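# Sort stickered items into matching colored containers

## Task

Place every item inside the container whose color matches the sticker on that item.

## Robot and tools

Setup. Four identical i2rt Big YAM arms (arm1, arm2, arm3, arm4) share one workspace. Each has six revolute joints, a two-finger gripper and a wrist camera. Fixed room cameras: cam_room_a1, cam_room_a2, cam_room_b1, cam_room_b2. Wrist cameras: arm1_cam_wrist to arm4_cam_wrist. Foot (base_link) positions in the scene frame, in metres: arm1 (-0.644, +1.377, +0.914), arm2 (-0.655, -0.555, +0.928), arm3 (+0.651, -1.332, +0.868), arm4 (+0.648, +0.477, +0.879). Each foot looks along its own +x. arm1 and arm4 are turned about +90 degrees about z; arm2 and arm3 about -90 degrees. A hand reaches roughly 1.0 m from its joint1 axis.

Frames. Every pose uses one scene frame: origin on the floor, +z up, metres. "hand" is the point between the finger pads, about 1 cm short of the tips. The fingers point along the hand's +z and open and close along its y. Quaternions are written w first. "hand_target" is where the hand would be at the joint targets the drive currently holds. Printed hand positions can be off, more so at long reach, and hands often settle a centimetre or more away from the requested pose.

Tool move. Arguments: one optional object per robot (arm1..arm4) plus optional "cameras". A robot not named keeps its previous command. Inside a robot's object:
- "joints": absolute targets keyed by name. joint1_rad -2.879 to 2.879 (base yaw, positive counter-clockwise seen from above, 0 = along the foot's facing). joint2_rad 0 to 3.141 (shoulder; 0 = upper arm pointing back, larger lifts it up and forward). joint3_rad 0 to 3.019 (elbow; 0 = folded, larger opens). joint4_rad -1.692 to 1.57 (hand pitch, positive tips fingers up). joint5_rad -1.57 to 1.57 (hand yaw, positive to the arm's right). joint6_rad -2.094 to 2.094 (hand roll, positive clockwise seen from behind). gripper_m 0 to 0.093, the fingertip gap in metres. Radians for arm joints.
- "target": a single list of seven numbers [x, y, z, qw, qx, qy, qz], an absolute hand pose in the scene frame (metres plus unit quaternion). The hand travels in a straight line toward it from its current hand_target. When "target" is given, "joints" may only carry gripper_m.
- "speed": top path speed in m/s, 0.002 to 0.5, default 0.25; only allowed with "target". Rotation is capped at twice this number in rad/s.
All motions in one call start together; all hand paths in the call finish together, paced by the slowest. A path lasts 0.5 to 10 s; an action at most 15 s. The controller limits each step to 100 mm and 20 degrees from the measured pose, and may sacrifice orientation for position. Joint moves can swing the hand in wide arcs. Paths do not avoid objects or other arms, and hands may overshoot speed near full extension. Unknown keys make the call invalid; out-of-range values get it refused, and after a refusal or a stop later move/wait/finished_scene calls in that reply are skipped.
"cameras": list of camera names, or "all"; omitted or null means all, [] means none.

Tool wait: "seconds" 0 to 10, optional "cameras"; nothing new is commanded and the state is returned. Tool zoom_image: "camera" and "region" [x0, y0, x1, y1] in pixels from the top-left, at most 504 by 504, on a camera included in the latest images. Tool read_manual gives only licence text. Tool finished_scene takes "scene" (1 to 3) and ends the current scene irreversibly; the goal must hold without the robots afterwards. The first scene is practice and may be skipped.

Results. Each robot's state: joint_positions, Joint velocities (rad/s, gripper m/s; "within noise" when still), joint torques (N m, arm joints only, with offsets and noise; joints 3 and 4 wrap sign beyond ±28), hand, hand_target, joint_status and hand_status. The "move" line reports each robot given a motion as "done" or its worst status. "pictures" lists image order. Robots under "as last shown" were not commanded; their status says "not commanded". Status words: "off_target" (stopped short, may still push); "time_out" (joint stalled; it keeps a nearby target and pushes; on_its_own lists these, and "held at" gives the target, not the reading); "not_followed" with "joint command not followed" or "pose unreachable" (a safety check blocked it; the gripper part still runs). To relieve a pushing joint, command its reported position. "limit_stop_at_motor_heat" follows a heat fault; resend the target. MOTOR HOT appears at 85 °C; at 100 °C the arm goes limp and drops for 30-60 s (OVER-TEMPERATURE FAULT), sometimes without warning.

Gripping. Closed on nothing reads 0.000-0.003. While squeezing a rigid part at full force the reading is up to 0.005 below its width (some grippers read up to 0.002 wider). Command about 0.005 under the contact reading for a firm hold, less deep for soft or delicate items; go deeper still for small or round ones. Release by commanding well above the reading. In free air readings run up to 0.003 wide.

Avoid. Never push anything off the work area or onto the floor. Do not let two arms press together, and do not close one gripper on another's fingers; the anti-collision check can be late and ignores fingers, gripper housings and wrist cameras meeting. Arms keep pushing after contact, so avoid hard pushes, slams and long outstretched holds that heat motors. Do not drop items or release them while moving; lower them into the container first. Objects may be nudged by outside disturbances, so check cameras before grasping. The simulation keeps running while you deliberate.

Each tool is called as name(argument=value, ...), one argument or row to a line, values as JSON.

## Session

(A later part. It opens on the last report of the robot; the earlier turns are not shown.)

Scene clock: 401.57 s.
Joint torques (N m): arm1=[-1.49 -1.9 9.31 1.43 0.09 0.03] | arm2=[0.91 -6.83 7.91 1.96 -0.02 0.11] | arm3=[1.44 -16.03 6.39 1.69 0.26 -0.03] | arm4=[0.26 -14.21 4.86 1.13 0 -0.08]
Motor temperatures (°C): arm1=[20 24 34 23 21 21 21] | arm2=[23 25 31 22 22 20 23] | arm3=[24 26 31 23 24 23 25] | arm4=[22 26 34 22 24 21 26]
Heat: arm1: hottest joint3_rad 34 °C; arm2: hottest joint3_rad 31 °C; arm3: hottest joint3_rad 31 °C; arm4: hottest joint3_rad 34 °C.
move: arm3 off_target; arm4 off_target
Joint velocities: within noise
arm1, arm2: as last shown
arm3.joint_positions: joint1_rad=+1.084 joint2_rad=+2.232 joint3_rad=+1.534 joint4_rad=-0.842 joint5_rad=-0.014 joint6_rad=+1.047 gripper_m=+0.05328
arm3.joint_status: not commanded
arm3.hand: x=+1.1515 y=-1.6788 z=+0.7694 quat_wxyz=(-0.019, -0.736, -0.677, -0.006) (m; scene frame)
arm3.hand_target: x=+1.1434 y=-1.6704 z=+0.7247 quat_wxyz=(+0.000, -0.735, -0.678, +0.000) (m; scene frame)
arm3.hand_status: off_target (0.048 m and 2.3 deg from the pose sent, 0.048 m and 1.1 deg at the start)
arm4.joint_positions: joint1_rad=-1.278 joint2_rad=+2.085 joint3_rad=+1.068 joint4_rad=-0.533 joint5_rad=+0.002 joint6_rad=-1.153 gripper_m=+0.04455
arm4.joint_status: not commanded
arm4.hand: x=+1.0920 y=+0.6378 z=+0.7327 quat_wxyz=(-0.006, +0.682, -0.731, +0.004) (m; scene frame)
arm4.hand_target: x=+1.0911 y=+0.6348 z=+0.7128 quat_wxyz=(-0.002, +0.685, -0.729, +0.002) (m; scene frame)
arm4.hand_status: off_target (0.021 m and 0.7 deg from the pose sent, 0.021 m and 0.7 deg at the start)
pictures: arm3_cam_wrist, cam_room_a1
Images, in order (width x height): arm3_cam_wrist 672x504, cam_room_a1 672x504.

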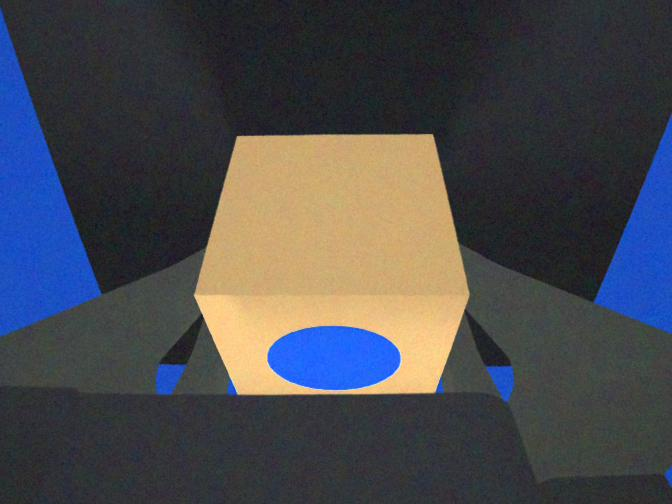

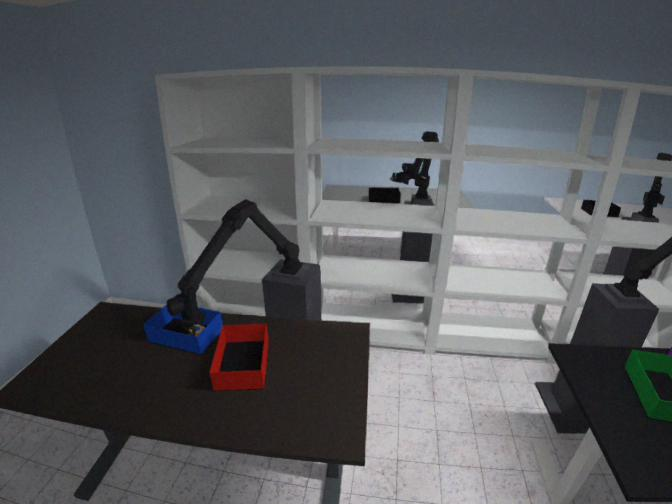

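move(
  arm3={"target":[1.149,-1.676,0.752,0,-0.735,-0.678,0],"speed":0.1},
  arm4={"target":[1.091,0.636,0.722,-0.003,0.684,-0.730,0.002],"speed":0.05},
  cameras=[],
)

move(
  arm3={"joints":{"gripper_m":0.075}},
  arm4={"joints":{"gripper_m":0.075}},
  cameras=["arm3_cam_wrist","arm4_cam_wrist"],
)

Scene clock: 409.67 s.
Joint torques (N m): arm1=[-1.85 -1.73 9.33 1.52 0.06 0] | arm2=[0.91 -6.71 7.9 1.96 -0.04 0.1] | arm3=[1.2 -19.43 8.38 -0.58 0.26 -0.06] | arm4=[0.21 -16.38 4.53 0.64 -0.08 -0.03]
Motor temperatures (°C): arm1=[20 24 34 23 21 21 21] | arm2=[23 25 31 22 22 20 23] | arm3=[24 26 31 23 24 23 25] | arm4=[22 26 33 22 24 21 27]
Heat: arm1: hottest joint3_rad 34 °C; arm2: hottest joint3_rad 31 °C; arm3: hottest joint3_rad 31 °C; arm4: hottest joint3_rad 33 °C.
move: arm3 off_target; arm4 off_target
Joint velocities: within noise
arm1, arm2: as last shown
arm3.joint_positions: joint1_rad=+1.084 joint2_rad=+2.232 joint3_rad=+1.536 joint4_rad=-0.850 joint5_rad=-0.014 joint6_rad=+1.047 gripper_m=+0.05328
arm3.joint_status: not commanded
arm3.hand: x=+1.1508 y=-1.6783 z=+0.7701 quat_wxyz=(-0.016, -0.736, -0.677, -0.006) (m; scene frame)
arm3.hand_target: x=+1.1485 y=-1.6758 z=+0.7524 quat_wxyz=(+0.000, -0.735, -0.678, +0.000) (m; scene frame)
arm3.hand_status: off_target (0.018 m and 2.0 deg from the pose sent, 0.018 m and 2.3 deg at the start)
arm4.joint_positions: joint1_rad=-1.278 joint2_rad=+2.085 joint3_rad=+1.068 joint4_rad=-0.533 joint5_rad=+0.002 joint6_rad=-1.153 gripper_m=+0.04455
arm4.joint_status: not commanded
arm4.hand: x=+1.0920 y=+0.6378 z=+0.7327 quat_wxyz=(-0.006, +0.682, -0.731, +0.004) (m; scene frame)
arm4.hand_target: x=+1.0908 y=+0.6360 z=+0.7222 quat_wxyz=(-0.003, +0.684, -0.730, +0.002) (m; scene frame)
arm4.hand_status: off_target (0.011 m and 0.5 deg from the pose sent, 0.011 m and 0.5 deg at the start)
pictures: none
No camera images: "cameras" was empty.

Scene clock: 410.33 s.
Joint torques (N m): arm1=[-2.02 -1.44 9.25 1.54 0.08 0.04] | arm2=[0.79 -6.77 7.88 1.96 -0.04 0.11] | arm3=[1.26 -21.71 8.14 -0.46 0.19 -0.05] | arm4=[0.67 -16.62 4.6 0.49 -0.09 -0.03]
Motor temperatures (°C): arm1=[20 24 34 23 21 21 21] | arm2=[23 25 31 22 22 20 23] | arm3=[24 26 31 23 24 23 25] | arm4=[22 26 33 22 24 21 27]
Heat: arm1: hottest joint3_rad 34 °C; arm2: hottest joint3_rad 31 °C; arm3: hottest joint3_rad 31 °C; arm4: hottest joint3_rad 33 °C.
move: arm3 done; arm4 done
Joint velocities: within noise
arm1, arm2: as last shown
arm3.joint_positions: joint1_rad=+1.084 joint2_rad=+2.257 joint3_rad=+1.536 joint4_rad=-0.855 joint5_rad=-0.013 joint6_rad=+1.047 gripper_m=+0.07496
arm3.joint_status: all done
arm3.hand: x=+1.1445 y=-1.6744 z=+0.7551 quat_wxyz=(-0.001, -0.736, -0.677, -0.002) (m; scene frame)
arm3.hand_target: x=+1.1485 y=-1.6757 z=+0.7524 quat_wxyz=(+0.000, -0.735, -0.678, +0.000) (m; scene frame)
arm3.hand_status: not commanded
arm4.joint_positions: joint1_rad=-1.278 joint2_rad=+2.085 joint3_rad=+1.068 joint4_rad=-0.533 joint5_rad=+0.002 joint6_rad=-1.153 gripper_m=+0.07489
arm4.joint_status: all done
arm4.hand: x=+1.0920 y=+0.6378 z=+0.7327 quat_wxyz=(-0.006, +0.682, -0.731, +0.004) (m; scene frame)
arm4.hand_target: x=+1.0908 y=+0.6360 z=+0.7222 quat_wxyz=(-0.003, +0.684, -0.730, +0.002) (m; scene frame)
arm4.hand_status: not commanded
pictures: arm3_cam_wrist, arm4_cam_wrist
Images, in order (width x height): arm3_cam_wrist 672x504, arm4_cam_wrist 672x504.

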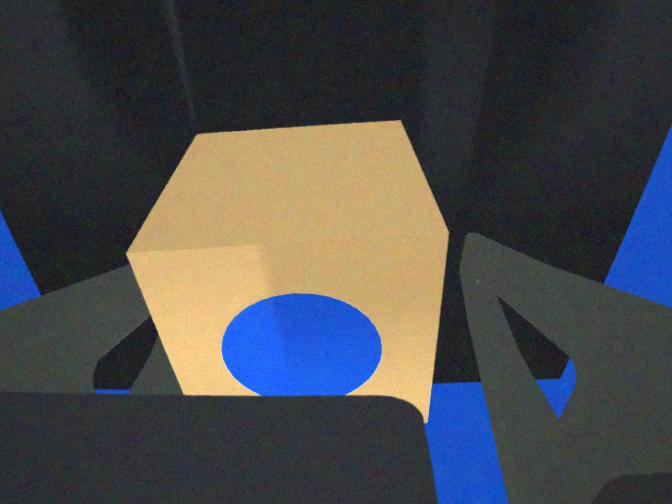

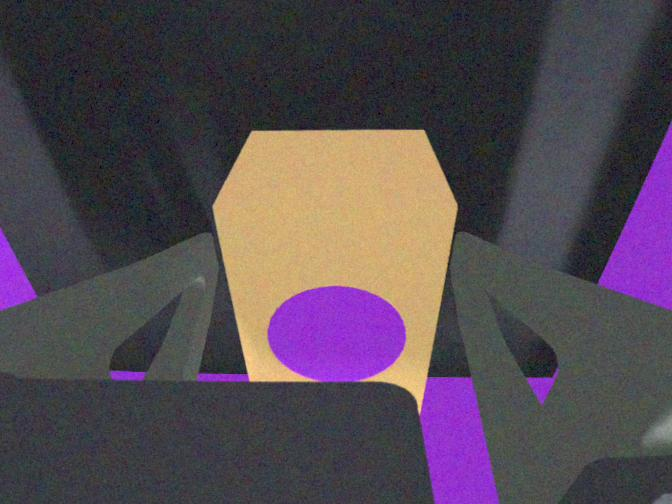

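move(
  arm3={"joints":{"gripper_m":0.093}},
  arm4={"target":[1.091,0.636,0.95,-0.003,0.684,-0.730,0.002],"joints":{"gripper_m":0.085}},
  cameras=["arm3_cam_wrist","arm4_cam_wrist"],
)

Scene clock: 414.60 s.
Joint torques (N m): arm1=[-1.79 -1.61 9.37 1.44 0.11 -0.01] | arm2=[1.03 -6.71 7.9 1.92 -0.04 0.11] | arm3=[1.2 -21.66 8.21 -0.43 0.2 -0.05] | arm4=[0.56 -15.91 9.5 -0.43 -0.05 -0.01]
Motor temperatures (°C): arm1=[20 24 34 23 21 21 21] | arm2=[23 25 31 22 22 20 23] | arm3=[24 26 31 23 24 23 25] | arm4=[22 26 33 22 24 21 26]
Heat: arm1: hottest joint3_rad 34 °C; arm2: hottest joint3_rad 31 °C; arm3: hottest joint3_rad 31 °C; arm4: hottest joint3_rad 33 °C.
move: arm3 done; arm4 off_target
Joint velocities: within noise
arm1.joint_positions: joint1_rad=-2.247 joint2_rad=+1.046 joint3_rad=+0.285 joint4_rad=+0.788 joint5_rad=-0.003 joint6_rad=+0.011 gripper_m=+0.08994
arm1.joint_status: not commanded
arm1.hand: x=-0.3007 y=+1.1407 z=+1.1436 quat_wxyz=(-0.680, -0.210, -0.670, +0.210) (m; scene frame)
arm1.hand_target: x=-0.3000 y=+1.1401 z=+1.1400 quat_wxyz=(-0.675, -0.211, -0.675, +0.211) (m; scene frame)
arm1.hand_status: not commanded
arm2.joint_positions: joint1_rad=+0.919 joint2_rad=+1.179 joint3_rad=+0.331 joint4_rad=+0.899 joint5_rad=-0.002 joint6_rad=-0.008 gripper_m=+0.08990
arm2.joint_status: not commanded
arm2.hand: x=-0.2783 y=-0.7794 z=+1.1605 quat_wxyz=(-0.699, -0.180, -0.665, +0.192) (m; scene frame)
arm2.hand_target: x=-0.2802 y=-0.7770 z=+1.1500 quat_wxyz=(-0.690, -0.183, -0.675, +0.187) (m; scene frame)
arm2.hand_status: not commanded
arm3.joint_positions: joint1_rad=+1.084 joint2_rad=+2.257 joint3_rad=+1.536 joint4_rad=-0.855 joint5_rad=-0.013 joint6_rad=+1.047 gripper_m=+0.09294
arm3.joint_status: all done
arm3.hand: x=+1.1445 y=-1.6744 z=+0.7551 quat_wxyz=(-0.001, -0.736, -0.677, -0.002) (m; scene frame)
arm3.hand_target: x=+1.1485 y=-1.6757 z=+0.7524 quat_wxyz=(+0.000, -0.735, -0.678, +0.000) (m; scene frame)
arm3.hand_status: not commanded
arm4.joint_positions: joint1_rad=-1.278 joint2_rad=+1.677 joint3_rad=+1.154 joint4_rad=-1.055 joint5_rad=+0.002 joint6_rad=-1.153 gripper_m=+0.08489
arm4.joint_status: all done
arm4.hand: x=+1.0795 y=+0.6336 z=+0.9399 quat_wxyz=(+0.007, +0.682, -0.731, -0.001) (m; scene frame)
arm4.hand_target: x=+1.0907 y=+0.6359 z=+0.9501 quat_wxyz=(-0.003, +0.684, -0.730, +0.002) (m; scene frame)
arm4.hand_status: off_target (0.015 m and 1.2 deg from the pose sent, 0.217 m and 0.5 deg at the start)
pictures: arm3_cam_wrist, arm4_cam_wrist
Images, in order (width x height): arm3_cam_wrist 672x504, arm4_cam_wrist 672x504.

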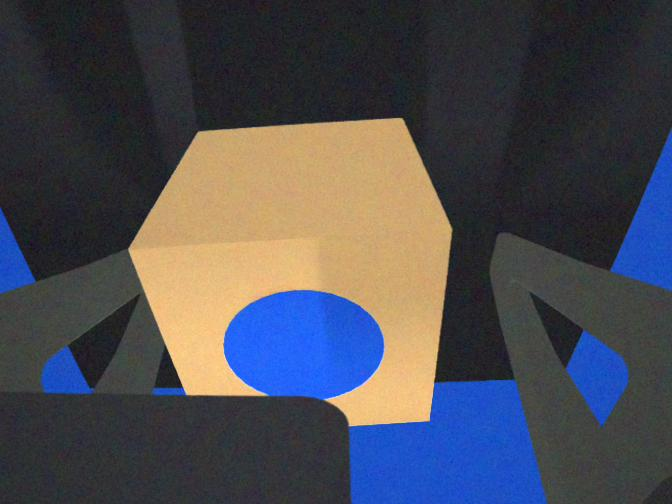

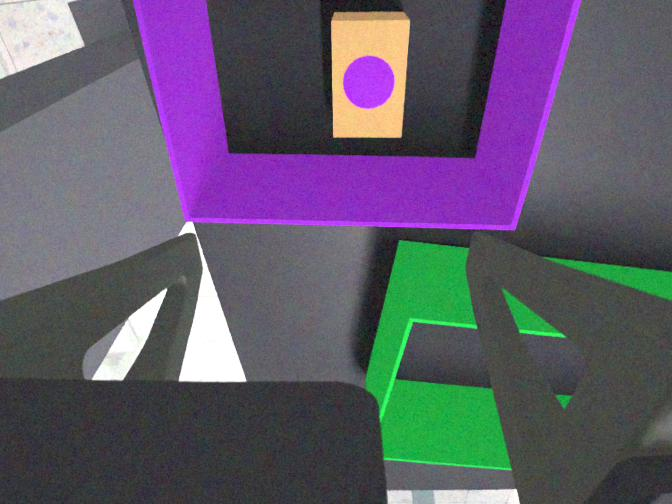

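move(
  arm3={"target":[1.162,-1.676,0.78,0,-0.735,-0.678,0],"speed":0.1},
  cameras=[],
)

move(
  arm3={"target":[1.155,-1.676,0.95,0,-0.735,-0.678,0],"speed":0.2},
  cameras=["arm3_cam_wrist"],
)

Scene clock: 419.17 s.
Joint torques (N m): arm1=[-1.85 -1.96 9.26 1.51 0.1 0.01] | arm2=[0.97 -6.77 7.87 1.96 -0.03 0.1] | arm3=[2.08 -24.06 9.94 -0.47 0.18 0.04] | arm4=[0.44 -16.26 9.39 -0.36 -0.06 -0.04]
Motor temperatures (°C): arm1=[20 24 34 23 21 21 21] | arm2=[23 25 31 22 22 20 23] | arm3=[24 26 31 23 24 23 24] | arm4=[22 26 33 22 24 21 26]
Heat: arm1: hottest joint3_rad 34 °C; arm2: hottest joint3_rad 31 °C; arm3: hottest joint3_rad 31 °C; arm4: hottest joint3_rad 33 °C.
move: arm3 off_target
Joint velocities: within noise
arm1, arm2, arm4: as last shown
arm3.joint_positions: joint1_rad=+1.084 joint2_rad=+2.257 joint3_rad=+1.562 joint4_rad=-0.925 joint5_rad=-0.013 joint6_rad=+1.050 gripper_m=+0.09294
arm3.joint_status: not commanded
arm3.hand: x=+1.1409 y=-1.6717 z=+0.7628 quat_wxyz=(+0.020, -0.737, -0.675, +0.003) (m; scene frame)
arm3.hand_target: x=+1.1615 y=-1.6755 z=+0.7805 quat_wxyz=(+0.000, -0.735, -0.678, +0.000) (m; scene frame)
arm3.hand_status: off_target (0.028 m and 2.4 deg from the pose sent, 0.030 m and 0.3 deg at the start)
arm4.hand_target: x=+1.0907 y=+0.6360 z=+0.9501 quat_wxyz=(-0.003, +0.684, -0.730, +0.002) (m; scene frame)
pictures: none
No camera images: "cameras" was empty.

Scene clock: 420.70 s.
Joint torques (N m): arm1=[-1.73 -1.96 9.42 1.39 0.11 0.01] | arm2=[0.91 -6.83 7.91 1.95 -0.04 0.11] | arm3=[1.44 -22.18 11.71 -0.54 0.21 -0.07] | arm4=[0.21 -15.74 9.4 -0.4 -0.08 -0.04]
Motor temperatures (°C): arm1=[20 24 34 23 21 21 21] | arm2=[23 25 31 22 22 20 23] | arm3=[24 26 31 23 24 23 24] | arm4=[22 26 33 22 24 21 26]
Heat: arm1: hottest joint3_rad 34 °C; arm2: hottest joint3_rad 31 °C; arm3: hottest joint3_rad 31 °C; arm4: hottest joint3_rad 33 °C.
move: arm3 off_target
Joint velocities: within noise
arm1, arm2, arm4: as last shown
arm3.joint_positions: joint1_rad=+1.084 joint2_rad=+2.030 joint3_rad=+1.670 joint4_rad=-1.258 joint5_rad=-0.013 joint6_rad=+1.050 gripper_m=+0.09294
arm3.joint_status: not commanded
arm3.hand: x=+1.1415 y=-1.6700 z=+0.9326 quat_wxyz=(+0.019, -0.737, -0.675, +0.003) (m; scene frame)
arm3.hand_target: x=+1.1544 y=-1.6756 z=+0.9502 quat_wxyz=(+0.000, -0.735, -0.678, +0.000) (m; scene frame)
arm3.hand_status: off_target (0.023 m and 2.2 deg from the pose sent, 0.188 m and 2.4 deg at the start)
pictures: arm3_cam_wrist
Images, in order (width x height): arm3_cam_wrist 672x504.

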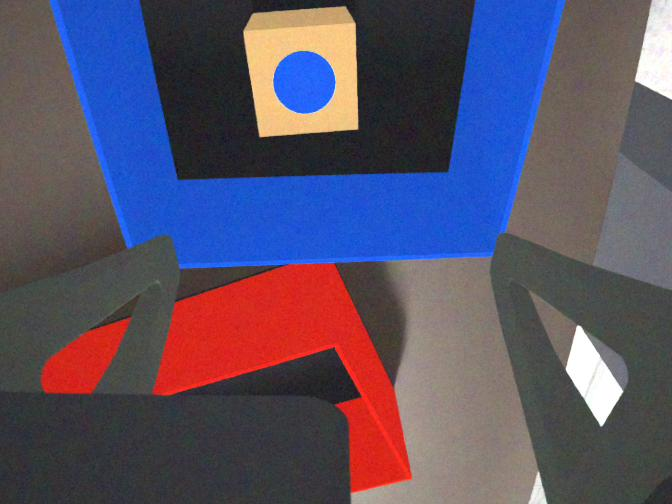

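Both items are in their matching boxes.

finished_scene(
  scene=3,
)

The scene is finished: the task was done.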